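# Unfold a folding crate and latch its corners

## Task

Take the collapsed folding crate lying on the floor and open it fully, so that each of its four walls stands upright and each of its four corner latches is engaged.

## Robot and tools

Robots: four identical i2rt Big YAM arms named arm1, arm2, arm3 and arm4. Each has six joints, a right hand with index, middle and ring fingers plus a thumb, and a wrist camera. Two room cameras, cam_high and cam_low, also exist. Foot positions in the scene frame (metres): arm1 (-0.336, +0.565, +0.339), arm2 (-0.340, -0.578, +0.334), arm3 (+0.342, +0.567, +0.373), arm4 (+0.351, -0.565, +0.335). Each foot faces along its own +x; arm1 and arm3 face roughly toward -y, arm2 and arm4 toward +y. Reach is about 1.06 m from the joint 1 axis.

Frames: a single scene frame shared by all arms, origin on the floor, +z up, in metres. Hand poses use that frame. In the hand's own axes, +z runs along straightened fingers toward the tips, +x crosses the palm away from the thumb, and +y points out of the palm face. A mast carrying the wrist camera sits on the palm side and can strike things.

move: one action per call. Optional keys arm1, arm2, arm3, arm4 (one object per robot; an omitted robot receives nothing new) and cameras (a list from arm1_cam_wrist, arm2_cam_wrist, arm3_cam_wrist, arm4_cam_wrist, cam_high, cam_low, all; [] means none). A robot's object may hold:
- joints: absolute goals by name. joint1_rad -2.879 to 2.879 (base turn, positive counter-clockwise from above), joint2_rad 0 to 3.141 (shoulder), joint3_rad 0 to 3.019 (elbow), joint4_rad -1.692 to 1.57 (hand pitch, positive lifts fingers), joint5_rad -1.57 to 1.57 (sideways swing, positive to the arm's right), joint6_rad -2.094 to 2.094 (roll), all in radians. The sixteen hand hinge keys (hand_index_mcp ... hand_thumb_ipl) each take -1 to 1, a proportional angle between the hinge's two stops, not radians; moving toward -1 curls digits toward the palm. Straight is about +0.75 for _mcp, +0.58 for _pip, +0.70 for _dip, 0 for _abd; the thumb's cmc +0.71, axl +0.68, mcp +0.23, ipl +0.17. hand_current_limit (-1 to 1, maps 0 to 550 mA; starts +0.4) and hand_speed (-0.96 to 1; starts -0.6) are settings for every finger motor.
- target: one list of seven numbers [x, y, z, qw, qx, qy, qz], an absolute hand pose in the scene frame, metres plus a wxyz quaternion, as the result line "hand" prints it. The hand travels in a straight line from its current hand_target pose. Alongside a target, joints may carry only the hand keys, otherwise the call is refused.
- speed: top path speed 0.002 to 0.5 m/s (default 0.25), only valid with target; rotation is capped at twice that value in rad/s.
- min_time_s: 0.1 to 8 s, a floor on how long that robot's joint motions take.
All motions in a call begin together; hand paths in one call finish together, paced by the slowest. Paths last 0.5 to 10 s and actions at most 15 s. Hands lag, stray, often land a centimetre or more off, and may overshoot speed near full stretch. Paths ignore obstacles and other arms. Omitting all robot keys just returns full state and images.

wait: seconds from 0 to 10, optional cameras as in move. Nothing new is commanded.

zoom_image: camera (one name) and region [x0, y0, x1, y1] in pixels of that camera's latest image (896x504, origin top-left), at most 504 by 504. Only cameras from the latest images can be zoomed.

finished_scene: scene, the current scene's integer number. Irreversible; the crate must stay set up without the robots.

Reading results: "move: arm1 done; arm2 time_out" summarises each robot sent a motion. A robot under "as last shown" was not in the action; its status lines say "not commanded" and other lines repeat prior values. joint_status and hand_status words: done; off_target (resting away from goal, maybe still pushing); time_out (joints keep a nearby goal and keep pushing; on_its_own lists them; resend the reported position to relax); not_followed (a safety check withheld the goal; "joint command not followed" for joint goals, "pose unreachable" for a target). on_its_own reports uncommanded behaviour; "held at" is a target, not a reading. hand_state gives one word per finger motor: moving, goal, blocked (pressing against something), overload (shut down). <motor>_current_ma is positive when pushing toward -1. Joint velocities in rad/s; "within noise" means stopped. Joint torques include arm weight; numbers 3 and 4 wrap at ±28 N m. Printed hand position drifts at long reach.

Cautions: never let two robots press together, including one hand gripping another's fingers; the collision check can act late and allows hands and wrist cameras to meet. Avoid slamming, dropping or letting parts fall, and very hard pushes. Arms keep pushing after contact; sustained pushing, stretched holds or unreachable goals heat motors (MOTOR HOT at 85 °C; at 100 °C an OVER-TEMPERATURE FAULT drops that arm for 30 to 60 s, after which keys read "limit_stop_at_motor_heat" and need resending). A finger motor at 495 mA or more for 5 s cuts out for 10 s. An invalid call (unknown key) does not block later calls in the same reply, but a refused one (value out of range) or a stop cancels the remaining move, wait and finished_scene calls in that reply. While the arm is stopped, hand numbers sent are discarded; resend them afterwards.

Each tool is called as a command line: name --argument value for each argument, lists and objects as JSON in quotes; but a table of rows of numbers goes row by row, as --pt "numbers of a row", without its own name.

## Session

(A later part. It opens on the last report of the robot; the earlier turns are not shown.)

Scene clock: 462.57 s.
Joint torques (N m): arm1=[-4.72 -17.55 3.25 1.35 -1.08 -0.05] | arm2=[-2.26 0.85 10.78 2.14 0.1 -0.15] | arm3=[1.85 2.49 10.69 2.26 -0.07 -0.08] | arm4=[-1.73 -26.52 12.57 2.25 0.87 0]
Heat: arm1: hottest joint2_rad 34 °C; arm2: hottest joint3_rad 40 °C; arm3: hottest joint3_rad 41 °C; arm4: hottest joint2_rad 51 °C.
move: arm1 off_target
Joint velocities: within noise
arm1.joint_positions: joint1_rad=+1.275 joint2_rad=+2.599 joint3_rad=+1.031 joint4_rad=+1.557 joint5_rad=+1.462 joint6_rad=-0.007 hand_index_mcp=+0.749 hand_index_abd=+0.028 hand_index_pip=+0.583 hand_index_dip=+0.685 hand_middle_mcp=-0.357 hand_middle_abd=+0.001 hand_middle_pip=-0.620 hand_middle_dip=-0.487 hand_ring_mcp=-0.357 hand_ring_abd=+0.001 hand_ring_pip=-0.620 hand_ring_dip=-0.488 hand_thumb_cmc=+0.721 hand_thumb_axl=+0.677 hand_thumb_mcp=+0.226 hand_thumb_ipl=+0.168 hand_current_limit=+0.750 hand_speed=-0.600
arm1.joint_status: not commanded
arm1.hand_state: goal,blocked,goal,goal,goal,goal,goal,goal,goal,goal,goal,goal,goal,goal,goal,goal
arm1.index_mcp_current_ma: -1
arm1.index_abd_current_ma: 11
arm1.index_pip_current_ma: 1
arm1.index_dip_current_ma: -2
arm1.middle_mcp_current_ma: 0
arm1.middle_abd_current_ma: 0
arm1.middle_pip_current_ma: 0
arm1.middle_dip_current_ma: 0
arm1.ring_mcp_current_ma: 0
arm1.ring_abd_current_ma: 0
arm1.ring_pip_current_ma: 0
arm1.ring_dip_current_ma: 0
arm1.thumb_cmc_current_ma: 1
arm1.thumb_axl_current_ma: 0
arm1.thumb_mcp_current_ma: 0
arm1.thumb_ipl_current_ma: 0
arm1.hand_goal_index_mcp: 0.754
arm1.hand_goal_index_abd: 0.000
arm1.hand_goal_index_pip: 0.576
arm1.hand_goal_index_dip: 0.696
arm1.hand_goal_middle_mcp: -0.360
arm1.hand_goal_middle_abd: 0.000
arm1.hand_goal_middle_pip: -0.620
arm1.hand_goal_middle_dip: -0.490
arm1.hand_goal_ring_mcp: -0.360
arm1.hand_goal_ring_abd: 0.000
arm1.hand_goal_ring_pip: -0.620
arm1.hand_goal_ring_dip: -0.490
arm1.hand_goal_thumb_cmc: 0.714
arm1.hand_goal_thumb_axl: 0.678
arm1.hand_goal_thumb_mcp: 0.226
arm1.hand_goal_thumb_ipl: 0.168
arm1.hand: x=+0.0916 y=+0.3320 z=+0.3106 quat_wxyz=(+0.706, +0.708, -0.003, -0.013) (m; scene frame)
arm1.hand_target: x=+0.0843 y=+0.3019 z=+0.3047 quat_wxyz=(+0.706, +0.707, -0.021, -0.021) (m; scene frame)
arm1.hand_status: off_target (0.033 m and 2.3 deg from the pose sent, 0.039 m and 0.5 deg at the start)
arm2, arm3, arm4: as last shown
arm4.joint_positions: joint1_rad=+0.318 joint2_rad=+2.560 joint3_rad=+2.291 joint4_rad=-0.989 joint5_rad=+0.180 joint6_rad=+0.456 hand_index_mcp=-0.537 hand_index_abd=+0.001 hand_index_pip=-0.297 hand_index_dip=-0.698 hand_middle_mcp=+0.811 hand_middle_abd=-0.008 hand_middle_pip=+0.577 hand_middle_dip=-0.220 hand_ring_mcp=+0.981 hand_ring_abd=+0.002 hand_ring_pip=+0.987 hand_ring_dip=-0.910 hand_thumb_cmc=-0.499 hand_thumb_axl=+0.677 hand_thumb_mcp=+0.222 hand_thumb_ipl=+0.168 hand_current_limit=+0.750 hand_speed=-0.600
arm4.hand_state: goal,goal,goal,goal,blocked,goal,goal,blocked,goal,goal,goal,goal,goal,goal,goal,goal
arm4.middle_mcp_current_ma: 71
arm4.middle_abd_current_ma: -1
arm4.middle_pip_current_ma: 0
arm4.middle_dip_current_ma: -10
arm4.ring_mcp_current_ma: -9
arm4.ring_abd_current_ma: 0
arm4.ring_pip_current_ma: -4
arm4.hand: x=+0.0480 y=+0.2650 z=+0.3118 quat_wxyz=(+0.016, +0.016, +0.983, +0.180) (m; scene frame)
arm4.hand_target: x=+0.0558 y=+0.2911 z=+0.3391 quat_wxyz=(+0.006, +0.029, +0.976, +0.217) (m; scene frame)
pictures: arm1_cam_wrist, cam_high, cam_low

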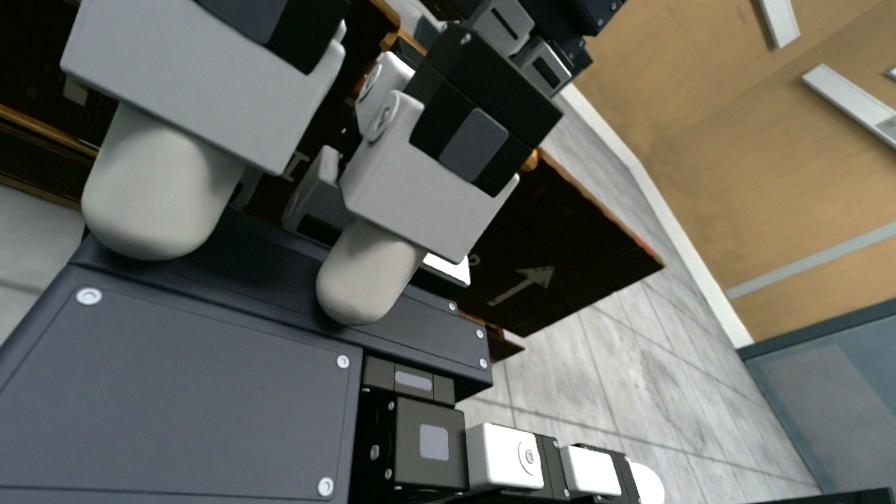

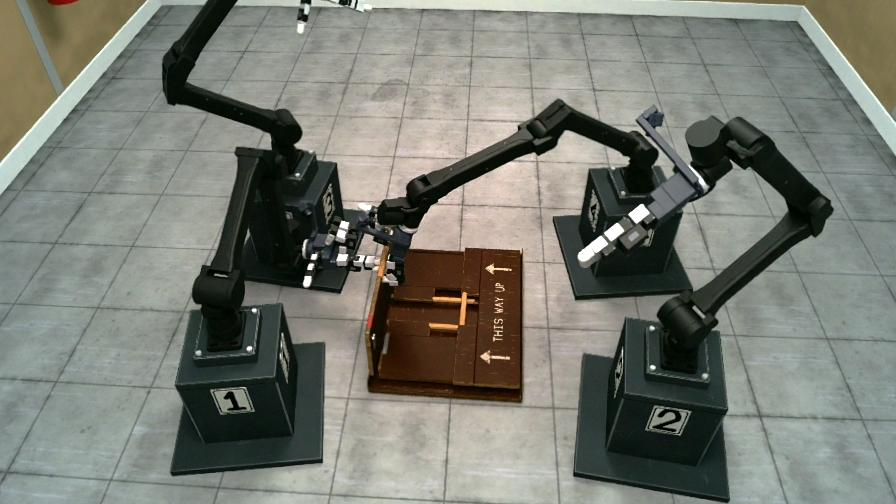

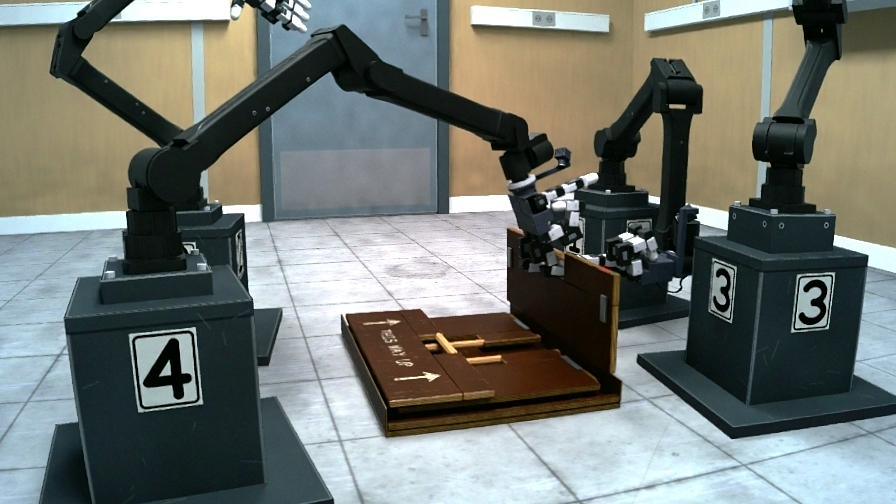

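move --arm1 '{"target": [0.100, 0.350, 0.302, 0.7068, 0.7068, -0.021, -0.021], "speed": 0.08}'

move --arm1 '{"target": [0.098, 0.318, 0.300, 0.7068, 0.7068, -0.021, -0.021], "speed": 0.06}' --cameras '["cam_high", "cam_low"]'

zoom_image --camera "cam_high" --region '[340, 230, 410, 300]'

zoom_image --camera "cam_low" --region '[520, 230, 590, 290]'

Scene clock: 468.87 s.
Joint torques (N m): arm1=[1.9 -17.44 2.52 0.87 0.14 -0.13] | arm2=[-2.26 0.85 10.78 2.13 0.1 -0.16] | arm3=[1.79 2.43 10.7 2.26 -0.07 -0.09] | arm4=[-1.73 -26.52 12.48 2.03 0.75 0]
Heat: arm1: hottest joint2_rad 34 °C; arm2: hottest joint3_rad 40 °C; arm3: hottest joint3_rad 41 °C; arm4: hottest joint2_rad 51 °C.
move: arm1 off_target
Joint velocities: within noise
arm1.joint_positions: joint1_rad=+1.299 joint2_rad=+2.602 joint3_rad=+1.072 joint4_rad=+1.557 joint5_rad=+1.534 joint6_rad=-0.008 hand_index_mcp=+0.756 hand_index_abd=+0.004 hand_index_pip=+0.576 hand_index_dip=+0.689 hand_middle_mcp=-0.357 hand_middle_abd=+0.001 hand_middle_pip=-0.620 hand_middle_dip=-0.487 hand_ring_mcp=-0.357 hand_ring_abd=+0.001 hand_ring_pip=-0.620 hand_ring_dip=-0.488 hand_thumb_cmc=+0.721 hand_thumb_axl=+0.677 hand_thumb_mcp=+0.226 hand_thumb_ipl=+0.168 hand_current_limit=+0.750 hand_speed=-0.600
arm1.joint_status: not commanded
arm1.hand_state: goal,goal,goal,goal,goal,goal,goal,goal,goal,goal,goal,goal,goal,goal,goal,goal
arm1.index_mcp_current_ma: 0
arm1.index_abd_current_ma: 0
arm1.index_pip_current_ma: 0
arm1.index_dip_current_ma: -1
arm1.middle_mcp_current_ma: 0
arm1.middle_abd_current_ma: 0
arm1.middle_pip_current_ma: 0
arm1.middle_dip_current_ma: 0
arm1.ring_mcp_current_ma: 0
arm1.ring_abd_current_ma: 0
arm1.ring_pip_current_ma: 0
arm1.ring_dip_current_ma: 0
arm1.thumb_cmc_current_ma: 1
arm1.thumb_axl_current_ma: 0
arm1.thumb_mcp_current_ma: 0
arm1.thumb_ipl_current_ma: 0
arm1.hand_goal_index_mcp: 0.754
arm1.hand_goal_index_abd: 0.000
arm1.hand_goal_index_pip: 0.576
arm1.hand_goal_index_dip: 0.696
arm1.hand_goal_middle_mcp: -0.360
arm1.hand_goal_middle_abd: 0.000
arm1.hand_goal_middle_pip: -0.620
arm1.hand_goal_middle_dip: -0.490
arm1.hand_goal_ring_mcp: -0.360
arm1.hand_goal_ring_abd: 0.000
arm1.hand_goal_ring_pip: -0.620
arm1.hand_goal_ring_dip: -0.490
arm1.hand_goal_thumb_cmc: 0.714
arm1.hand_goal_thumb_axl: 0.678
arm1.hand_goal_thumb_mcp: 0.226
arm1.hand_goal_thumb_ipl: 0.168
arm1.hand: x=+0.0962 y=+0.3433 z=+0.3123 quat_wxyz=(+0.707, +0.706, -0.033, -0.017) (m; scene frame)
arm1.hand_target: x=+0.0997 y=+0.3500 z=+0.3022 quat_wxyz=(+0.707, +0.707, -0.021, -0.021) (m; scene frame)
arm1.hand_status: off_target (0.013 m and 1.5 deg from the pose sent, 0.022 m and 2.3 deg at the start)
arm2, arm3, arm4: as last shown
arm4.joint_positions: joint1_rad=+0.318 joint2_rad=+2.560 joint3_rad=+2.293 joint4_rad=-0.984 joint5_rad=+0.183 joint6_rad=+0.456 hand_index_mcp=-0.537 hand_index_abd=+0.001 hand_index_pip=-0.297 hand_index_dip=-0.698 hand_middle_mcp=+0.798 hand_middle_abd=+0.000 hand_middle_pip=+0.582 hand_middle_dip=-0.201 hand_ring_mcp=+0.982 hand_ring_abd=-0.003 hand_ring_pip=+0.988 hand_ring_dip=-0.910 hand_thumb_cmc=-0.499 hand_thumb_axl=+0.677 hand_thumb_mcp=+0.222 hand_thumb_ipl=+0.168 hand_current_limit=+0.750 hand_speed=-0.600
arm4.hand_state: goal,goal,goal,goal,blocked,goal,goal,goal,goal,goal,goal,goal,goal,goal,goal,goal
arm4.middle_mcp_current_ma: 43
arm4.middle_abd_current_ma: 0
arm4.middle_pip_current_ma: 1
arm4.middle_dip_current_ma: 0
arm4.ring_mcp_current_ma: -8
arm4.hand: x=+0.0479 y=+0.2665 z=+0.3134 quat_wxyz=(+0.016, +0.017, +0.983, +0.183) (m; scene frame)
arm4.hand_target: x=+0.0559 y=+0.2911 z=+0.3392 quat_wxyz=(+0.006, +0.029, +0.976, +0.217) (m; scene frame)
pictures: none

Scene clock: 469.97 s.
Joint torques (N m): arm1=[-2.2 -17.26 2.92 0.76 -0.6 -0.09] | arm2=[-2.32 0.85 10.77 2.14 0.1 -0.16] | arm3=[1.73 2.49 10.73 2.26 -0.07 -0.09] | arm4=[-1.61 -26.75 12.44 2.1 0.73 0]
Heat: arm1: hottest joint2_rad 34 °C; arm2: hottest joint3_rad 40 °C; arm3: hottest joint3_rad 41 °C; arm4: hottest joint2_rad 51 °C.
move: arm1 off_target
Joint velocities: within noise
arm1.joint_positions: joint1_rad=+1.284 joint2_rad=+2.604 joint3_rad=+1.074 joint4_rad=+1.554 joint5_rad=+1.488 joint6_rad=-0.008 hand_index_mcp=+0.751 hand_index_abd=+0.016 hand_index_pip=+0.572 hand_index_dip=+0.688 hand_middle_mcp=-0.357 hand_middle_abd=+0.001 hand_middle_pip=-0.620 hand_middle_dip=-0.487 hand_ring_mcp=-0.357 hand_ring_abd=+0.001 hand_ring_pip=-0.620 hand_ring_dip=-0.488 hand_thumb_cmc=+0.721 hand_thumb_axl=+0.677 hand_thumb_mcp=+0.226 hand_thumb_ipl=+0.168 hand_current_limit=+0.750 hand_speed=-0.600
arm1.joint_status: not commanded
arm1.hand_state: goal,goal,goal,goal,goal,goal,goal,goal,goal,goal,goal,goal,goal,goal,goal,goal
arm1.index_mcp_current_ma: 0
arm1.index_abd_current_ma: 4
arm1.index_pip_current_ma: 0
arm1.index_dip_current_ma: -1
arm1.middle_mcp_current_ma: 0
arm1.middle_abd_current_ma: 0
arm1.middle_pip_current_ma: 0
arm1.middle_dip_current_ma: 0
arm1.ring_mcp_current_ma: 0
arm1.ring_abd_current_ma: 0
arm1.ring_pip_current_ma: 0
arm1.ring_dip_current_ma: 0
arm1.thumb_cmc_current_ma: 1
arm1.thumb_axl_current_ma: 0
arm1.thumb_mcp_current_ma: 0
arm1.thumb_ipl_current_ma: 0
arm1.hand_goal_index_mcp: 0.754
arm1.hand_goal_index_abd: 0.000
arm1.hand_goal_index_pip: 0.576
arm1.hand_goal_index_dip: 0.696
arm1.hand_goal_middle_mcp: -0.360
arm1.hand_goal_middle_abd: 0.000
arm1.hand_goal_middle_pip: -0.620
arm1.hand_goal_middle_dip: -0.490
arm1.hand_goal_ring_mcp: -0.360
arm1.hand_goal_ring_abd: 0.000
arm1.hand_goal_ring_pip: -0.620
arm1.hand_goal_ring_dip: -0.490
arm1.hand_goal_thumb_cmc: 0.714
arm1.hand_goal_thumb_axl: 0.678
arm1.hand_goal_thumb_mcp: 0.226
arm1.hand_goal_thumb_ipl: 0.168
arm1.hand: x=+0.1011 y=+0.3350 z=+0.3115 quat_wxyz=(+0.707, +0.706, -0.021, -0.007) (m; scene frame)
arm1.hand_target: x=+0.0971 y=+0.3187 z=+0.3004 quat_wxyz=(+0.707, +0.707, -0.021, -0.021) (m; scene frame)
arm1.hand_status: off_target (0.021 m and 1.6 deg from the pose sent, 0.028 m and 1.5 deg at the start)
arm2, arm3, arm4: as last shown
arm4.joint_positions: joint1_rad=+0.318 joint2_rad=+2.560 joint3_rad=+2.293 joint4_rad=-0.984 joint5_rad=+0.183 joint6_rad=+0.456 hand_index_mcp=-0.537 hand_index_abd=+0.001 hand_index_pip=-0.297 hand_index_dip=-0.698 hand_middle_mcp=+0.799 hand_middle_abd=+0.000 hand_middle_pip=+0.588 hand_middle_dip=-0.202 hand_ring_mcp=+0.982 hand_ring_abd=-0.003 hand_ring_pip=+0.988 hand_ring_dip=-0.911 hand_thumb_cmc=-0.499 hand_thumb_axl=+0.677 hand_thumb_mcp=+0.222 hand_thumb_ipl=+0.168 hand_current_limit=+0.750 hand_speed=-0.600
arm4.middle_mcp_current_ma: 45
arm4.middle_pip_current_ma: 4
pictures: cam_high, cam_low

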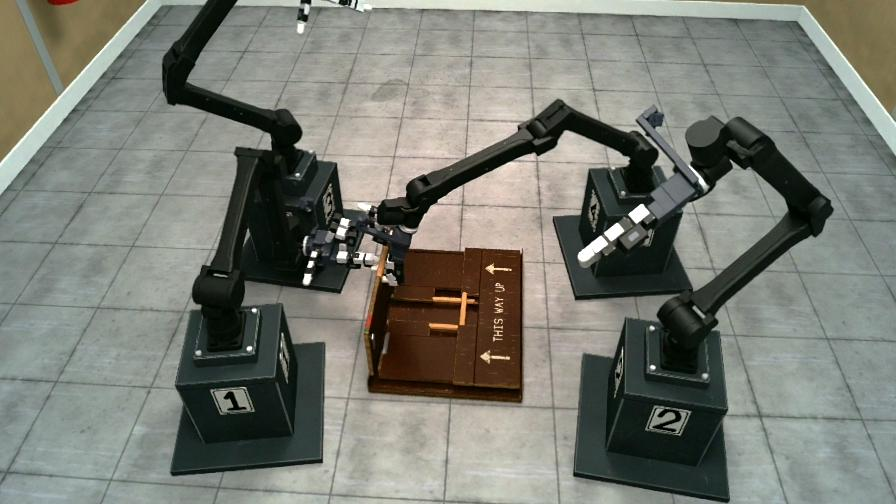

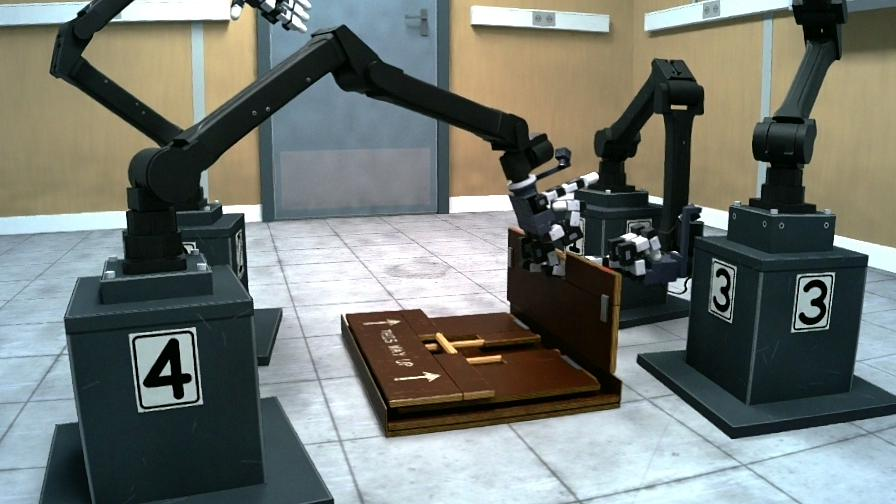

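Scaled by 7.200.

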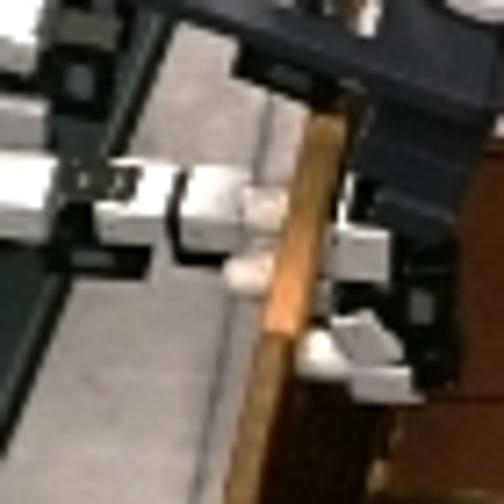

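Scaled by 7.200.

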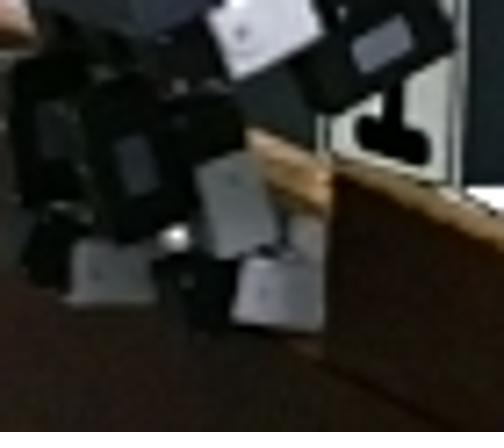

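move --arm1 '{"target": [0.102, 0.352, 0.290, 0.7068, 0.7068, -0.021, -0.021], "speed": 0.08}'

move --arm1 '{"target": [0.102, 0.318, 0.290, 0.7068, 0.7068, -0.021, -0.021], "speed": 0.06}' --cameras '["cam_high", "cam_low"]'

zoom_image --camera "cam_low" --region '[520, 230, 590, 290]'

Scene clock: 474.93 s.
Joint torques (N m): arm1=[1.9 -16.91 2.39 0.99 0.18 -0.07] | arm2=[-2.26 0.79 10.77 2.13 0.11 -0.16] | arm3=[1.73 2.55 10.71 2.26 -0.08 -0.09] | arm4=[-1.61 -26.7 12.46 2.07 0.74 0]
Heat: arm1: hottest joint2_rad 34 °C; arm2: hottest joint3_rad 40 °C; arm3: hottest joint3_rad 41 °C; arm4: hottest joint2_rad 50 °C.
move: arm1 off_target
Joint velocities: within noise
arm1.joint_positions: joint1_rad=+1.303 joint2_rad=+2.626 joint3_rad=+1.100 joint4_rad=+1.554 joint5_rad=+1.538 joint6_rad=-0.008 hand_index_mcp=+0.730 hand_index_abd=-0.005 hand_index_pip=+0.556 hand_index_dip=+0.684 hand_middle_mcp=-0.357 hand_middle_abd=+0.001 hand_middle_pip=-0.620 hand_middle_dip=-0.487 hand_ring_mcp=-0.357 hand_ring_abd=+0.001 hand_ring_pip=-0.620 hand_ring_dip=-0.488 hand_thumb_cmc=+0.721 hand_thumb_axl=+0.677 hand_thumb_mcp=+0.226 hand_thumb_ipl=+0.168 hand_current_limit=+0.750 hand_speed=-0.600
arm1.joint_status: not commanded
arm1.hand_state: blocked,goal,goal,goal,goal,goal,goal,goal,goal,goal,goal,goal,goal,goal,goal,goal
arm1.index_mcp_current_ma: -13
arm1.index_abd_current_ma: 0
arm1.index_pip_current_ma: -7
arm1.index_dip_current_ma: -3
arm1.middle_mcp_current_ma: 0
arm1.middle_abd_current_ma: 0
arm1.middle_pip_current_ma: 0
arm1.middle_dip_current_ma: 0
arm1.ring_mcp_current_ma: 0
arm1.ring_abd_current_ma: 0
arm1.ring_pip_current_ma: 0
arm1.ring_dip_current_ma: 0
arm1.thumb_cmc_current_ma: 1
arm1.thumb_axl_current_ma: 0
arm1.thumb_mcp_current_ma: 0
arm1.thumb_ipl_current_ma: 0
arm1.hand_goal_index_mcp: 0.754
arm1.hand_goal_index_abd: 0.000
arm1.hand_goal_index_pip: 0.576
arm1.hand_goal_index_dip: 0.696
arm1.hand_goal_middle_mcp: -0.360
arm1.hand_goal_middle_abd: 0.000
arm1.hand_goal_middle_pip: -0.620
arm1.hand_goal_middle_dip: -0.490
arm1.hand_goal_ring_mcp: -0.360
arm1.hand_goal_ring_abd: 0.000
arm1.hand_goal_ring_pip: -0.620
arm1.hand_goal_ring_dip: -0.490
arm1.hand_goal_thumb_cmc: 0.714
arm1.hand_goal_thumb_axl: 0.678
arm1.hand_goal_thumb_mcp: 0.226
arm1.hand_goal_thumb_ipl: 0.168
arm1.hand: x=+0.1011 y=+0.3448 z=+0.3037 quat_wxyz=(+0.707, +0.706, -0.033, -0.016) (m; scene frame)
arm1.hand_target: x=+0.1016 y=+0.3519 z=+0.2904 quat_wxyz=(+0.707, +0.707, -0.021, -0.021) (m; scene frame)
arm1.hand_status: off_target (0.016 m and 1.5 deg from the pose sent, 0.027 m and 1.6 deg at the start)
arm2, arm3: as last shown
arm4.joint_positions: joint1_rad=+0.318 joint2_rad=+2.560 joint3_rad=+2.293 joint4_rad=-0.984 joint5_rad=+0.183 joint6_rad=+0.456 hand_index_mcp=-0.537 hand_index_abd=+0.001 hand_index_pip=-0.297 hand_index_dip=-0.698 hand_middle_mcp=+0.798 hand_middle_abd=-0.005 hand_middle_pip=+0.589 hand_middle_dip=-0.196 hand_ring_mcp=+0.982 hand_ring_abd=-0.003 hand_ring_pip=+0.988 hand_ring_dip=-0.912 hand_thumb_cmc=-0.499 hand_thumb_axl=+0.677 hand_thumb_mcp=+0.222 hand_thumb_ipl=+0.168 hand_current_limit=+0.750 hand_speed=-0.600
arm4.joint_status: not commanded
arm4.hand_state: goal,goal,goal,goal,blocked,goal,goal,goal,goal,goal,goal,goal,goal,goal,goal,goal
arm4.index_mcp_current_ma: 5
arm4.index_abd_current_ma: 0
arm4.index_pip_current_ma: 0
arm4.index_dip_current_ma: 0
arm4.middle_mcp_current_ma: 43
arm4.middle_abd_current_ma: -1
arm4.middle_pip_current_ma: 4
arm4.middle_dip_current_ma: 1
arm4.ring_mcp_current_ma: -8
arm4.ring_abd_current_ma: 0
arm4.ring_pip_current_ma: -4
arm4.ring_dip_current_ma: -4
arm4.thumb_cmc_current_ma: 0
arm4.thumb_axl_current_ma: 0
arm4.thumb_mcp_current_ma: -1
arm4.thumb_ipl_current_ma: 0
arm4.hand_goal_index_mcp: -0.550
arm4.hand_goal_index_abd: 0.000
arm4.hand_goal_index_pip: -0.300
arm4.hand_goal_index_dip: -0.700
arm4.hand_goal_middle_mcp: 0.754
arm4.hand_goal_middle_abd: 0.000
arm4.hand_goal_middle_pip: 0.576
arm4.hand_goal_middle_dip: -0.200
arm4.hand_goal_ring_mcp: 1.000
arm4.hand_goal_ring_abd: 0.000
arm4.hand_goal_ring_pip: 1.000
arm4.hand_goal_ring_dip: -0.900
arm4.hand_goal_thumb_cmc: -0.500
arm4.hand_goal_thumb_axl: 0.678
arm4.hand_goal_thumb_mcp: 0.226
arm4.hand_goal_thumb_ipl: 0.168
arm4.hand: x=+0.0479 y=+0.2665 z=+0.3134 quat_wxyz=(+0.016, +0.017, +0.983, +0.183) (m; scene frame)
arm4.hand_target: x=+0.0559 y=+0.2912 z=+0.3393 quat_wxyz=(+0.006, +0.029, +0.976, +0.217) (m; scene frame)
arm4.hand_status: not commanded
pictures: none

Scene clock: 476.13 s.
Joint torques (N m): arm1=[-0.79 -17.49 2.35 0.84 -0.01 -0.11] | arm2=[-2.32 0.85 10.78 2.13 0.1 -0.16] | arm3=[1.79 2.49 10.7 2.28 -0.07 -0.09] | arm4=[-1.61 -26.58 12.48 2.06 0.74 0]
Heat: arm1: hottest joint2_rad 34 °C; arm2: hottest joint3_rad 40 °C; arm3: hottest joint3_rad 41 °C; arm4: hottest joint2_rad 50 °C.
move: arm1 off_target
Joint velocities: within noise
arm1.joint_positions: joint1_rad=+1.266 joint2_rad=+2.630 joint3_rad=+1.114 joint4_rad=+1.552 joint5_rad=+1.472 joint6_rad=-0.008 hand_index_mcp=+0.755 hand_index_abd=-0.007 hand_index_pip=+0.572 hand_index_dip=+0.693 hand_middle_mcp=-0.357 hand_middle_abd=+0.001 hand_middle_pip=-0.620 hand_middle_dip=-0.487 hand_ring_mcp=-0.358 hand_ring_abd=+0.001 hand_ring_pip=-0.620 hand_ring_dip=-0.488 hand_thumb_cmc=+0.721 hand_thumb_axl=+0.677 hand_thumb_mcp=+0.226 hand_thumb_ipl=+0.168 hand_current_limit=+0.750 hand_speed=-0.600
arm1.joint_status: not commanded
arm1.hand_state: goal,goal,goal,goal,goal,goal,goal,goal,goal,goal,goal,goal,goal,goal,goal,goal
arm1.index_mcp_current_ma: 0
arm1.index_abd_current_ma: -1
arm1.index_pip_current_ma: 0
arm1.index_dip_current_ma: 0
arm1.middle_mcp_current_ma: 0
arm1.middle_abd_current_ma: 0
arm1.middle_pip_current_ma: 0
arm1.middle_dip_current_ma: 0
arm1.ring_mcp_current_ma: 0
arm1.ring_abd_current_ma: 0
arm1.ring_pip_current_ma: 0
arm1.ring_dip_current_ma: 0
arm1.thumb_cmc_current_ma: 1
arm1.thumb_axl_current_ma: 0
arm1.thumb_mcp_current_ma: 0
arm1.thumb_ipl_current_ma: 0
arm1.hand_goal_index_mcp: 0.754
arm1.hand_goal_index_abd: 0.000
arm1.hand_goal_index_pip: 0.576
arm1.hand_goal_index_dip: 0.696
arm1.hand_goal_middle_mcp: -0.360
arm1.hand_goal_middle_abd: 0.000
arm1.hand_goal_middle_pip: -0.620
arm1.hand_goal_middle_dip: -0.490
arm1.hand_goal_ring_mcp: -0.360
arm1.hand_goal_ring_abd: 0.000
arm1.hand_goal_ring_pip: -0.620
arm1.hand_goal_ring_dip: -0.490
arm1.hand_goal_thumb_cmc: 0.714
arm1.hand_goal_thumb_axl: 0.678
arm1.hand_goal_thumb_mcp: 0.226
arm1.hand_goal_thumb_ipl: 0.168
arm1.hand: x=+0.1073 y=+0.3257 z=+0.3033 quat_wxyz=(+0.708, +0.706, -0.026, -0.004) (m; scene frame)
arm1.hand_target: x=+0.1016 y=+0.3183 z=+0.2903 quat_wxyz=(+0.707, +0.707, -0.021, -0.021) (m; scene frame)
arm1.hand_status: off_target (0.016 m and 2.1 deg from the pose sent, 0.030 m and 1.5 deg at the start)
arm2, arm3, arm4: as last shown
arm4.joint_positions: joint1_rad=+0.318 joint2_rad=+2.560 joint3_rad=+2.293 joint4_rad=-0.984 joint5_rad=+0.183 joint6_rad=+0.456 hand_index_mcp=-0.537 hand_index_abd=+0.001 hand_index_pip=-0.297 hand_index_dip=-0.698 hand_middle_mcp=+0.798 hand_middle_abd=-0.006 hand_middle_pip=+0.589 hand_middle_dip=-0.196 hand_ring_mcp=+0.982 hand_ring_abd=-0.004 hand_ring_pip=+0.988 hand_ring_dip=-0.912 hand_thumb_cmc=-0.499 hand_thumb_axl=+0.677 hand_thumb_mcp=+0.222 hand_thumb_ipl=+0.168 hand_current_limit=+0.750 hand_speed=-0.600
pictures: cam_high, cam_low

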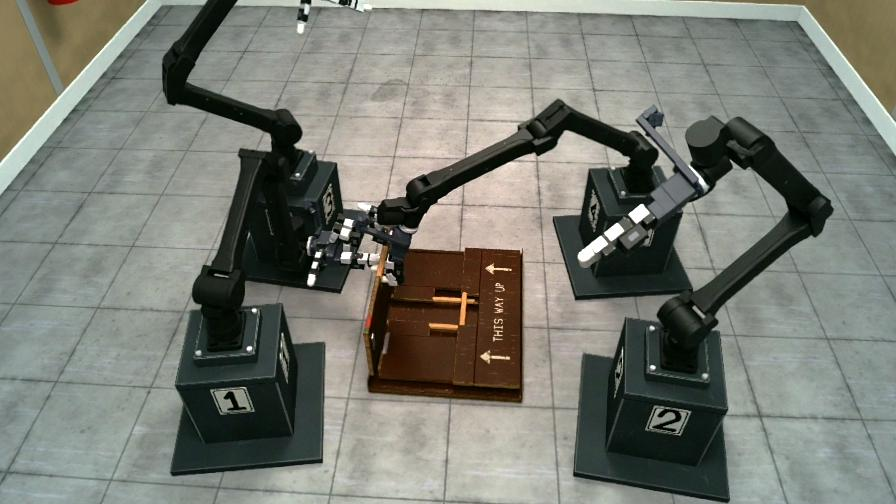

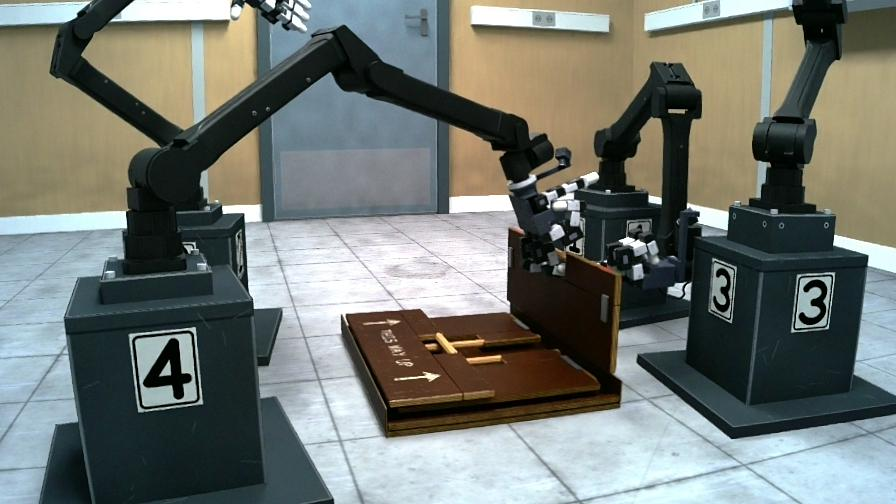

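Scaled by 7.200.

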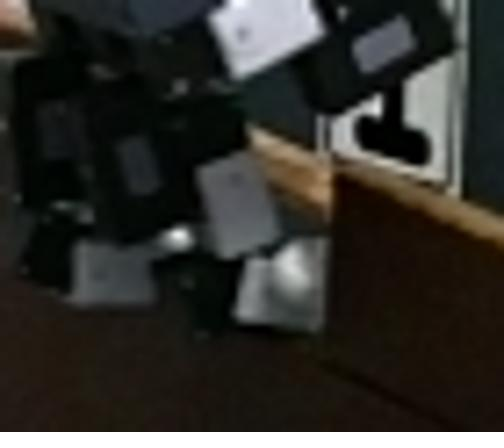

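move --arm4 '{"target": [0.038, 0.293, 0.338, 0.0064, 0.0290, 0.9759, 0.2164], "speed": 0.05}' --cameras '["cam_high", "cam_low", "arm4_cam_wrist"]'

zoom_image --camera "cam_high" --region '[340, 230, 410, 300]'

zoom_image --camera "cam_low" --region '[520, 230, 590, 290]'

Scene clock: 487.30 s.
Joint torques (N m): arm1=[-0.67 -17.49 2.33 0.84 -0.01 -0.11] | arm2=[-2.32 0.91 10.77 2.13 0.1 -0.16] | arm3=[1.79 2.49 10.69 2.25 -0.07 -0.08] | arm4=[-0.38 -25.99 13.64 1.96 0.75 0.14]
Heat: arm1: hottest joint2_rad 35 °C; arm2: hottest joint3_rad 40 °C; arm3: hottest joint3_rad 41 °C; arm4: hottest joint2_rad 49 °C.
move: arm4 off_target
Joint velocities: within noise
arm1, arm2, arm3: as last shown
arm1.hand_target: x=+0.1016 y=+0.3183 z=+0.2904 quat_wxyz=(+0.707, +0.707, -0.021, -0.021) (m; scene frame)
arm4.joint_positions: joint1_rad=+0.320 joint2_rad=+2.576 joint3_rad=+2.325 joint4_rad=-1.012 joint5_rad=+0.189 joint6_rad=+0.460 hand_index_mcp=-0.537 hand_index_abd=+0.001 hand_index_pip=-0.297 hand_index_dip=-0.698 hand_middle_mcp=+0.800 hand_middle_abd=-0.006 hand_middle_pip=+0.581 hand_middle_dip=-0.198 hand_ring_mcp=+0.984 hand_ring_abd=-0.003 hand_ring_pip=+0.988 hand_ring_dip=-0.920 hand_thumb_cmc=-0.499 hand_thumb_axl=+0.677 hand_thumb_mcp=+0.222 hand_thumb_ipl=+0.168 hand_current_limit=+0.750 hand_speed=-0.600
arm4.joint_status: not commanded
arm4.hand_state: goal,goal,goal,goal,blocked,goal,goal,goal,goal,goal,goal,blocked,goal,goal,goal,goal
arm4.index_mcp_current_ma: 5
arm4.index_abd_current_ma: 0
arm4.index_pip_current_ma: 0
arm4.index_dip_current_ma: 0
arm4.middle_mcp_current_ma: 48
arm4.middle_abd_current_ma: -1
arm4.middle_pip_current_ma: 1
arm4.middle_dip_current_ma: 0
arm4.ring_mcp_current_ma: -7
arm4.ring_abd_current_ma: 0
arm4.ring_pip_current_ma: -4
arm4.ring_dip_current_ma: -9
arm4.thumb_cmc_current_ma: 0
arm4.thumb_axl_current_ma: 0
arm4.thumb_mcp_current_ma: -1
arm4.thumb_ipl_current_ma: 0
arm4.hand_goal_index_mcp: -0.550
arm4.hand_goal_index_abd: 0.000
arm4.hand_goal_index_pip: -0.300
arm4.hand_goal_index_dip: -0.700
arm4.hand_goal_middle_mcp: 0.754
arm4.hand_goal_middle_abd: 0.000
arm4.hand_goal_middle_pip: 0.576
arm4.hand_goal_middle_dip: -0.200
arm4.hand_goal_ring_mcp: 1.000
arm4.hand_goal_ring_abd: 0.000
arm4.hand_goal_ring_pip: 1.000
arm4.hand_goal_ring_dip: -0.900
arm4.hand_goal_thumb_cmc: -0.500
arm4.hand_goal_thumb_axl: 0.678
arm4.hand_goal_thumb_mcp: 0.226
arm4.hand_goal_thumb_ipl: 0.168
arm4.hand: x=+0.0469 y=+0.2677 z=+0.3134 quat_wxyz=(+0.021, +0.018, +0.983, +0.180) (m; scene frame)
arm4.hand_target: x=+0.0395 y=+0.2893 z=+0.3391 quat_wxyz=(+0.006, +0.029, +0.976, +0.217) (m; scene frame)
arm4.hand_status: off_target (0.036 m and 4.7 deg from the pose sent, 0.038 m and 4.3 deg at the start)
pictures: arm4_cam_wrist, cam_high, cam_low

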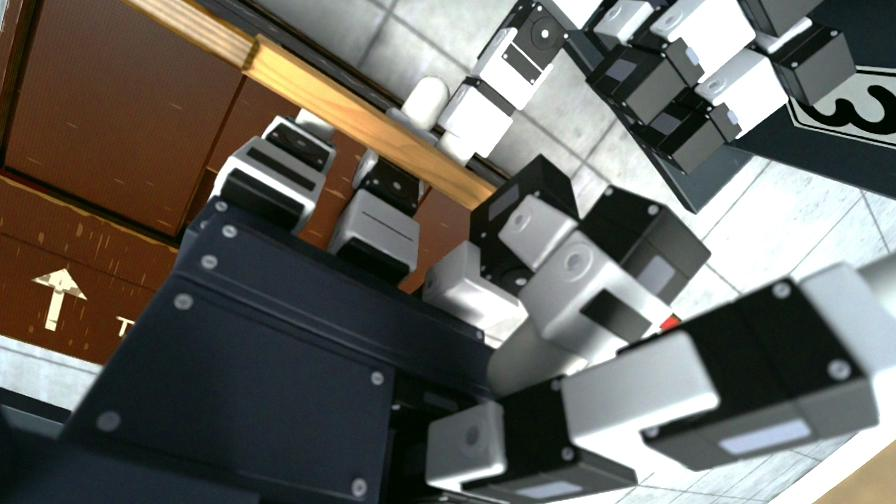

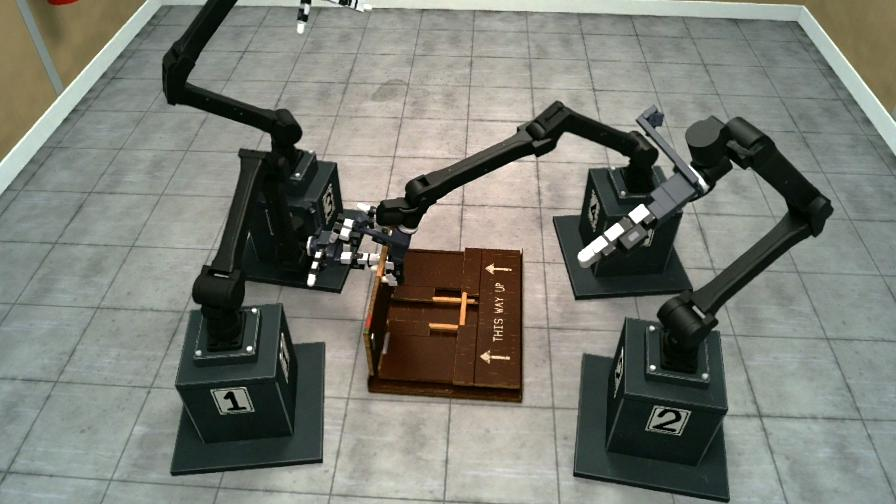

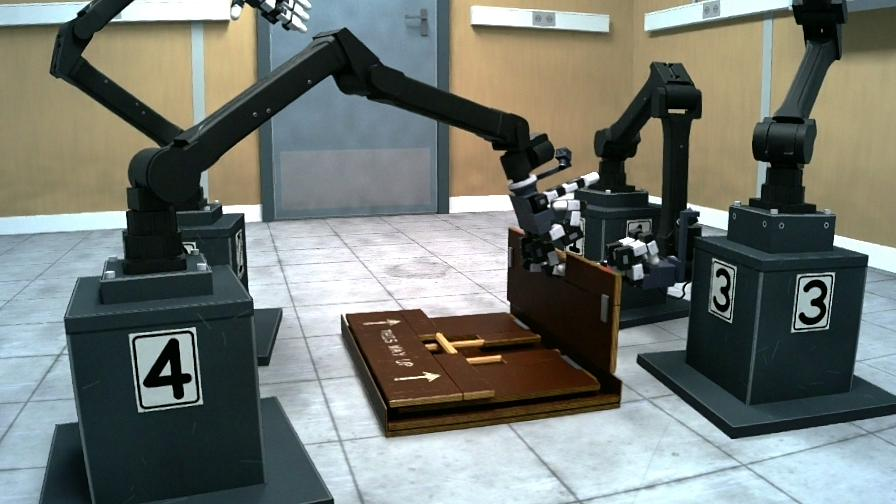

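Scaled by 7.200.

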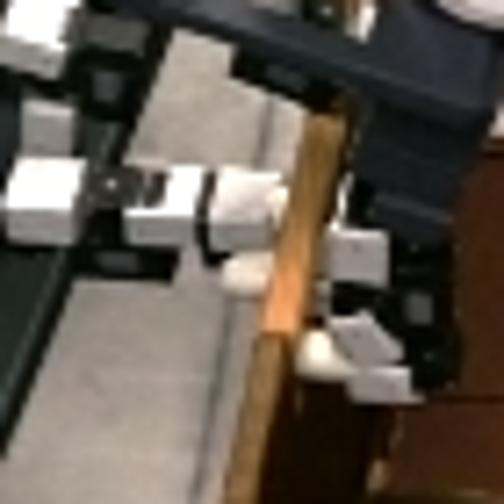

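Scaled by 7.200.

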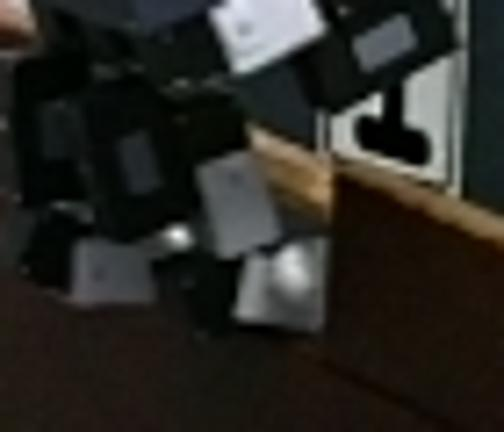

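move --arm1 '{"target": [0.105, 0.330, 0.297, 0.7068, 0.7068, -0.021, -0.021], "speed": 0.05}'

move --arm1 '{"target": [0.105, 0.300, 0.297, 0.7068, 0.7068, -0.021, -0.021], "speed": 0.05}' --cameras '["arm4_cam_wrist", "cam_low"]'

zoom_image --camera "arm4_cam_wrist" --region '[340, 0, 600, 240]'

Scene clock: 494.50 s.
Joint torques (N m): arm1=[1.26 -18.9 1.78 0.83 0.6 -0.17] | arm2=[-2.32 0.79 10.78 2.13 0.1 -0.16] | arm3=[1.85 2.43 10.71 2.26 -0.07 -0.08] | arm4=[-0.44 -25.93 13.64 2.03 0.75 0.14]
Heat: arm1: hottest joint2_rad 35 °C; arm2: hottest joint3_rad 41 °C; arm3: hottest joint3_rad 41 °C; arm4: hottest joint3_rad 49 °C.
move: arm1 done
Joint velocities: within noise
arm1.joint_positions: joint1_rad=+1.266 joint2_rad=+2.630 joint3_rad=+1.114 joint4_rad=+1.552 joint5_rad=+1.481 joint6_rad=-0.011 hand_index_mcp=+0.756 hand_index_abd=-0.021 hand_index_pip=+0.572 hand_index_dip=+0.693 hand_middle_mcp=-0.357 hand_middle_abd=+0.001 hand_middle_pip=-0.620 hand_middle_dip=-0.487 hand_ring_mcp=-0.358 hand_ring_abd=+0.001 hand_ring_pip=-0.620 hand_ring_dip=-0.488 hand_thumb_cmc=+0.721 hand_thumb_axl=+0.677 hand_thumb_mcp=+0.226 hand_thumb_ipl=+0.168 hand_current_limit=+0.750 hand_speed=-0.600
arm1.joint_status: not commanded
arm1.hand_state: goal,blocked,goal,goal,goal,goal,goal,goal,goal,goal,goal,goal,goal,goal,goal,goal
arm1.index_mcp_current_ma: 0
arm1.index_abd_current_ma: -6
arm1.index_pip_current_ma: 0
arm1.index_dip_current_ma: 0
arm1.middle_mcp_current_ma: 0
arm1.middle_abd_current_ma: 0
arm1.middle_pip_current_ma: 0
arm1.middle_dip_current_ma: 0
arm1.ring_mcp_current_ma: 0
arm1.ring_abd_current_ma: 0
arm1.ring_pip_current_ma: 0
arm1.ring_dip_current_ma: 0
arm1.thumb_cmc_current_ma: 1
arm1.thumb_axl_current_ma: 0
arm1.thumb_mcp_current_ma: 0
arm1.thumb_ipl_current_ma: 0
arm1.hand_goal_index_mcp: 0.754
arm1.hand_goal_index_abd: 0.000
arm1.hand_goal_index_pip: 0.576
arm1.hand_goal_index_dip: 0.696
arm1.hand_goal_middle_mcp: -0.360
arm1.hand_goal_middle_abd: 0.000
arm1.hand_goal_middle_pip: -0.620
arm1.hand_goal_middle_dip: -0.490
arm1.hand_goal_ring_mcp: -0.360
arm1.hand_goal_ring_abd: 0.000
arm1.hand_goal_ring_pip: -0.620
arm1.hand_goal_ring_dip: -0.490
arm1.hand_goal_thumb_cmc: 0.714
arm1.hand_goal_thumb_axl: 0.678
arm1.hand_goal_thumb_mcp: 0.226
arm1.hand_goal_thumb_ipl: 0.168
arm1.hand: x=+0.1062 y=+0.3259 z=+0.3033 quat_wxyz=(+0.708, +0.706, -0.028, -0.008) (m; scene frame)
arm1.hand_target: x=+0.1049 y=+0.3299 z=+0.2972 quat_wxyz=(+0.707, +0.707, -0.021, -0.021) (m; scene frame)
arm1.hand_status: done (0.008 m and 1.7 deg from the pose sent, 0.008 m and 2.1 deg at the start)
arm2.joint_positions: joint1_rad=+0.643 joint2_rad=+0.616 joint3_rad=+1.332 joint4_rad=-1.246 joint5_rad=-0.006 joint6_rad=+1.092 hand_index_mcp=+0.755 hand_index_abd=+0.000 hand_index_pip=+0.577 hand_index_dip=+0.696 hand_middle_mcp=+0.755 hand_middle_abd=+0.000 hand_middle_pip=+0.577 hand_middle_dip=+0.696 hand_ring_mcp=+0.755 hand_ring_abd=+0.000 hand_ring_pip=+0.577 hand_ring_dip=+0.696 hand_thumb_cmc=+0.715 hand_thumb_axl=+0.677 hand_thumb_mcp=+0.226 hand_thumb_ipl=+0.168 hand_current_limit=+0.400 hand_speed=-0.600
arm2.joint_status: not commanded
arm2.hand_state: goal,goal,goal,goal,goal,goal,goal,goal,goal,goal,goal,goal,goal,goal,goal,goal
arm2.index_mcp_current_ma: 0
arm2.index_abd_current_ma: 0
arm2.index_pip_current_ma: 0
arm2.index_dip_current_ma: 0
arm2.middle_mcp_current_ma: 0
arm2.middle_abd_current_ma: 0
arm2.middle_pip_current_ma: 0
arm2.middle_dip_current_ma: 0
arm2.ring_mcp_current_ma: 0
arm2.ring_abd_current_ma: 0
arm2.ring_pip_current_ma: 0
arm2.ring_dip_current_ma: 0
arm2.thumb_cmc_current_ma: 0
arm2.thumb_axl_current_ma: 0
arm2.thumb_mcp_current_ma: 0
arm2.thumb_ipl_current_ma: 0
arm2.hand_goal_index_mcp: 0.754
arm2.hand_goal_index_abd: 0.000
arm2.hand_goal_index_pip: 0.576
arm2.hand_goal_index_dip: 0.696
arm2.hand_goal_middle_mcp: 0.754
arm2.hand_goal_middle_abd: 0.000
arm2.hand_goal_middle_pip: 0.576
arm2.hand_goal_middle_dip: 0.696
arm2.hand_goal_ring_mcp: 0.754
arm2.hand_goal_ring_abd: 0.000
arm2.hand_goal_ring_pip: 0.576
arm2.hand_goal_ring_dip: 0.696
arm2.hand_goal_thumb_cmc: 0.714
arm2.hand_goal_thumb_axl: 0.678
arm2.hand_goal_thumb_mcp: 0.226
arm2.hand_goal_thumb_ipl: 0.168
arm2.hand: x=-0.3926 y=-0.3057 z=+0.8798 quat_wxyz=(-0.355, +0.253, +0.830, +0.347) (m; scene frame)
arm2.hand_target: x=-0.3913 y=-0.3082 z=+0.8914 quat_wxyz=(-0.363, +0.251, +0.824, +0.355) (m; scene frame)
arm2.hand_status: not commanded
arm3.joint_positions: joint1_rad=+0.653 joint2_rad=+0.632 joint3_rad=+1.398 joint4_rad=-1.277 joint5_rad=-0.079 joint6_rad=+1.194 hand_index_mcp=+0.754 hand_index_abd=+0.001 hand_index_pip=+0.577 hand_index_dip=+0.696 hand_middle_mcp=+0.754 hand_middle_abd=+0.001 hand_middle_pip=+0.577 hand_middle_dip=+0.696 hand_ring_mcp=+0.754 hand_ring_abd=+0.001 hand_ring_pip=+0.577 hand_ring_dip=+0.696 hand_thumb_cmc=+0.714 hand_thumb_axl=+0.677 hand_thumb_mcp=+0.226 hand_thumb_ipl=+0.168 hand_current_limit=+0.400 hand_speed=-0.600
arm3.joint_status: not commanded
arm3.hand_state: goal,goal,goal,goal,goal,goal,goal,goal,goal,goal,goal,goal,goal,goal,goal,goal
arm3.index_mcp_current_ma: 0
arm3.index_abd_current_ma: 0
arm3.index_pip_current_ma: 0
arm3.index_dip_current_ma: 0
arm3.middle_mcp_current_ma: 0
arm3.middle_abd_current_ma: 0
arm3.middle_pip_current_ma: 0
arm3.middle_dip_current_ma: 0
arm3.ring_mcp_current_ma: 0
arm3.ring_abd_current_ma: 0
arm3.ring_pip_current_ma: 0
arm3.ring_dip_current_ma: 0
arm3.thumb_cmc_current_ma: 0
arm3.thumb_axl_current_ma: 0
arm3.thumb_mcp_current_ma: 0
arm3.thumb_ipl_current_ma: 0
arm3.hand_goal_index_mcp: 0.754
arm3.hand_goal_index_abd: 0.000
arm3.hand_goal_index_pip: 0.576
arm3.hand_goal_index_dip: 0.696
arm3.hand_goal_middle_mcp: 0.754
arm3.hand_goal_middle_abd: 0.000
arm3.hand_goal_middle_pip: 0.576
arm3.hand_goal_middle_dip: 0.696
arm3.hand_goal_ring_mcp: 0.754
arm3.hand_goal_ring_abd: 0.000
arm3.hand_goal_ring_pip: 0.576
arm3.hand_goal_ring_dip: 0.696
arm3.hand_goal_thumb_cmc: 0.714
arm3.hand_goal_thumb_axl: 0.678
arm3.hand_goal_thumb_mcp: 0.226
arm3.hand_goal_thumb_ipl: 0.168
arm3.hand: x=+0.4083 y=+0.3128 z=+0.9343 quat_wxyz=(+0.307, +0.820, -0.260, +0.408) (m; scene frame)
arm3.hand_target: x=+0.4069 y=+0.3152 z=+0.9486 quat_wxyz=(+0.316, +0.812, -0.257, +0.418) (m; scene frame)
arm3.hand_status: not commanded
arm4: as last shown
arm4.joint_positions: joint1_rad=+0.320 joint2_rad=+2.576 joint3_rad=+2.326 joint4_rad=-1.012 joint5_rad=+0.189 joint6_rad=+0.460 hand_index_mcp=-0.537 hand_index_abd=+0.001 hand_index_pip=-0.297 hand_index_dip=-0.698 hand_middle_mcp=+0.800 hand_middle_abd=-0.008 hand_middle_pip=+0.577 hand_middle_dip=-0.198 hand_ring_mcp=+0.984 hand_ring_abd=+0.002 hand_ring_pip=+0.988 hand_ring_dip=-0.922 hand_thumb_cmc=-0.499 hand_thumb_axl=+0.677 hand_thumb_mcp=+0.222 hand_thumb_ipl=+0.168 hand_current_limit=+0.750 hand_speed=-0.600
arm4.middle_pip_current_ma: 0
arm4.ring_dip_current_ma: -11
arm4.hand: x=+0.0465 y=+0.2678 z=+0.3132 quat_wxyz=(+0.020, +0.018, +0.983, +0.180) (m; scene frame)
arm4.hand_target: x=+0.0396 y=+0.2893 z=+0.3391 quat_wxyz=(+0.006, +0.029, +0.976, +0.217) (m; scene frame)
pictures: none

Scene clock: 495.67 s.
Joint torques (N m): arm1=[-2.2 -19.14 2.67 0.84 -0.36 -0.06] | arm2=[-2.26 0.79 10.78 2.13 0.11 -0.16] | arm3=[1.79 2.55 10.7 2.28 -0.07 -0.08] | arm4=[-0.56 -26.11 13.56 2.09 0.65 0.08]
Heat: arm1: hottest joint2_rad 35 °C; arm2: hottest joint3_rad 41 °C; arm3: hottest joint3_rad 41 °C; arm4: hottest joint3_rad 48 °C.
move: arm1 off_target
Joint velocities: within noise
arm1.joint_positions: joint1_rad=+1.249 joint2_rad=+2.630 joint3_rad=+1.114 joint4_rad=+1.532 joint5_rad=+1.447 joint6_rad=-0.012 hand_index_mcp=+0.760 hand_index_abd=+0.007 hand_index_pip=+0.576 hand_index_dip=+0.694 hand_middle_mcp=-0.357 hand_middle_abd=+0.001 hand_middle_pip=-0.620 hand_middle_dip=-0.487 hand_ring_mcp=-0.358 hand_ring_abd=+0.001 hand_ring_pip=-0.620 hand_ring_dip=-0.488 hand_thumb_cmc=+0.721 hand_thumb_axl=+0.677 hand_thumb_mcp=+0.226 hand_thumb_ipl=+0.168 hand_current_limit=+0.750 hand_speed=-0.600
arm1.joint_status: not commanded
arm1.hand_state: goal,goal,goal,goal,goal,goal,goal,goal,goal,goal,goal,goal,goal,goal,goal,goal
arm1.index_mcp_current_ma: 1
arm1.index_abd_current_ma: 1
arm1.index_pip_current_ma: 0
arm1.index_dip_current_ma: 0
arm1.middle_mcp_current_ma: 0
arm1.middle_abd_current_ma: 0
arm1.middle_pip_current_ma: 0
arm1.middle_dip_current_ma: 0
arm1.ring_mcp_current_ma: 0
arm1.ring_abd_current_ma: 0
arm1.ring_pip_current_ma: 0
arm1.ring_dip_current_ma: 0
arm1.thumb_cmc_current_ma: 1
arm1.thumb_axl_current_ma: 0
arm1.thumb_mcp_current_ma: 0
arm1.thumb_ipl_current_ma: 0
arm1.hand_goal_index_mcp: 0.754
arm1.hand_goal_index_abd: 0.000
arm1.hand_goal_index_pip: 0.576
arm1.hand_goal_index_dip: 0.696
arm1.hand_goal_middle_mcp: -0.360
arm1.hand_goal_middle_abd: 0.000
arm1.hand_goal_middle_pip: -0.620
arm1.hand_goal_middle_dip: -0.490
arm1.hand_goal_ring_mcp: -0.360
arm1.hand_goal_ring_abd: 0.000
arm1.hand_goal_ring_pip: -0.620
arm1.hand_goal_ring_dip: -0.490
arm1.hand_goal_thumb_cmc: 0.714
arm1.hand_goal_thumb_axl: 0.678
arm1.hand_goal_thumb_mcp: 0.226
arm1.hand_goal_thumb_ipl: 0.168
arm1.hand: x=+0.1096 y=+0.3170 z=+0.3021 quat_wxyz=(+0.707, +0.707, -0.015, -0.009) (m; scene frame)
arm1.hand_target: x=+0.1045 y=+0.3005 z=+0.2973 quat_wxyz=(+0.707, +0.707, -0.021, -0.021) (m; scene frame)
arm1.hand_status: off_target (0.018 m and 1.6 deg from the pose sent, 0.027 m and 1.7 deg at the start)
arm2, arm3, arm4: as last shown
arm4.joint_positions: joint1_rad=+0.321 joint2_rad=+2.577 joint3_rad=+2.328 joint4_rad=-1.012 joint5_rad=+0.192 joint6_rad=+0.466 hand_index_mcp=-0.537 hand_index_abd=+0.001 hand_index_pip=-0.297 hand_index_dip=-0.698 hand_middle_mcp=+0.803 hand_middle_abd=-0.004 hand_middle_pip=+0.584 hand_middle_dip=-0.205 hand_ring_mcp=+0.987 hand_ring_abd=+0.007 hand_ring_pip=+0.988 hand_ring_dip=-0.921 hand_thumb_cmc=-0.499 hand_thumb_axl=+0.677 hand_thumb_mcp=+0.222 hand_thumb_ipl=+0.168 hand_current_limit=+0.750 hand_speed=-0.600
arm4.middle_mcp_current_ma: 54
arm4.middle_abd_current_ma: 0
arm4.middle_pip_current_ma: 2
arm4.middle_dip_current_ma: -1
arm4.ring_mcp_current_ma: -4
arm4.ring_abd_current_ma: 1
arm4.ring_dip_current_ma: -10
arm4.hand: x=+0.0460 y=+0.2675 z=+0.3137 quat_wxyz=(+0.021, +0.020, +0.983, +0.181) (m; scene frame)
arm4.hand_target: x=+0.0394 y=+0.2893 z=+0.3392 quat_wxyz=(+0.006, +0.029, +0.976, +0.217) (m; scene frame)
pictures: arm4_cam_wrist, cam_low

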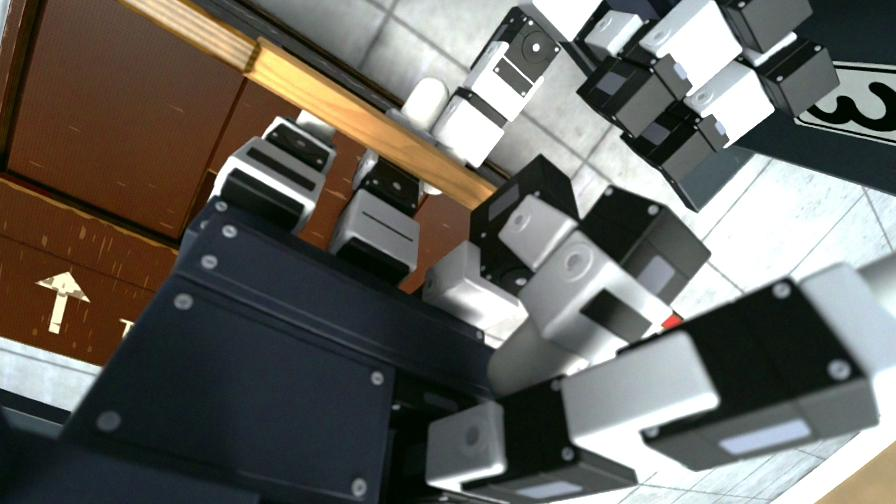

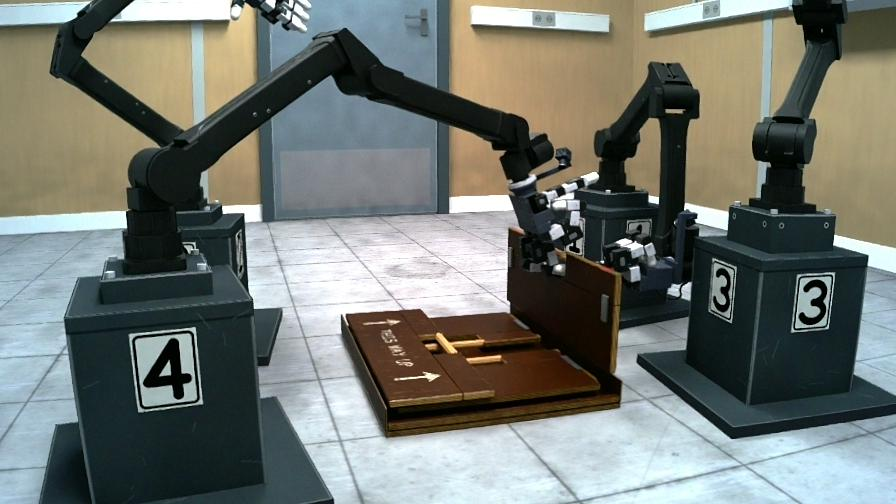

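Scaled by 1.938.

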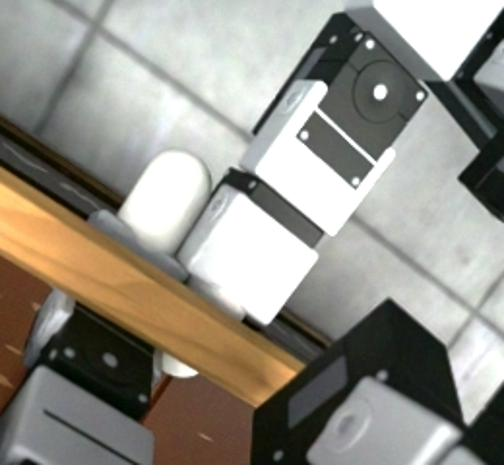

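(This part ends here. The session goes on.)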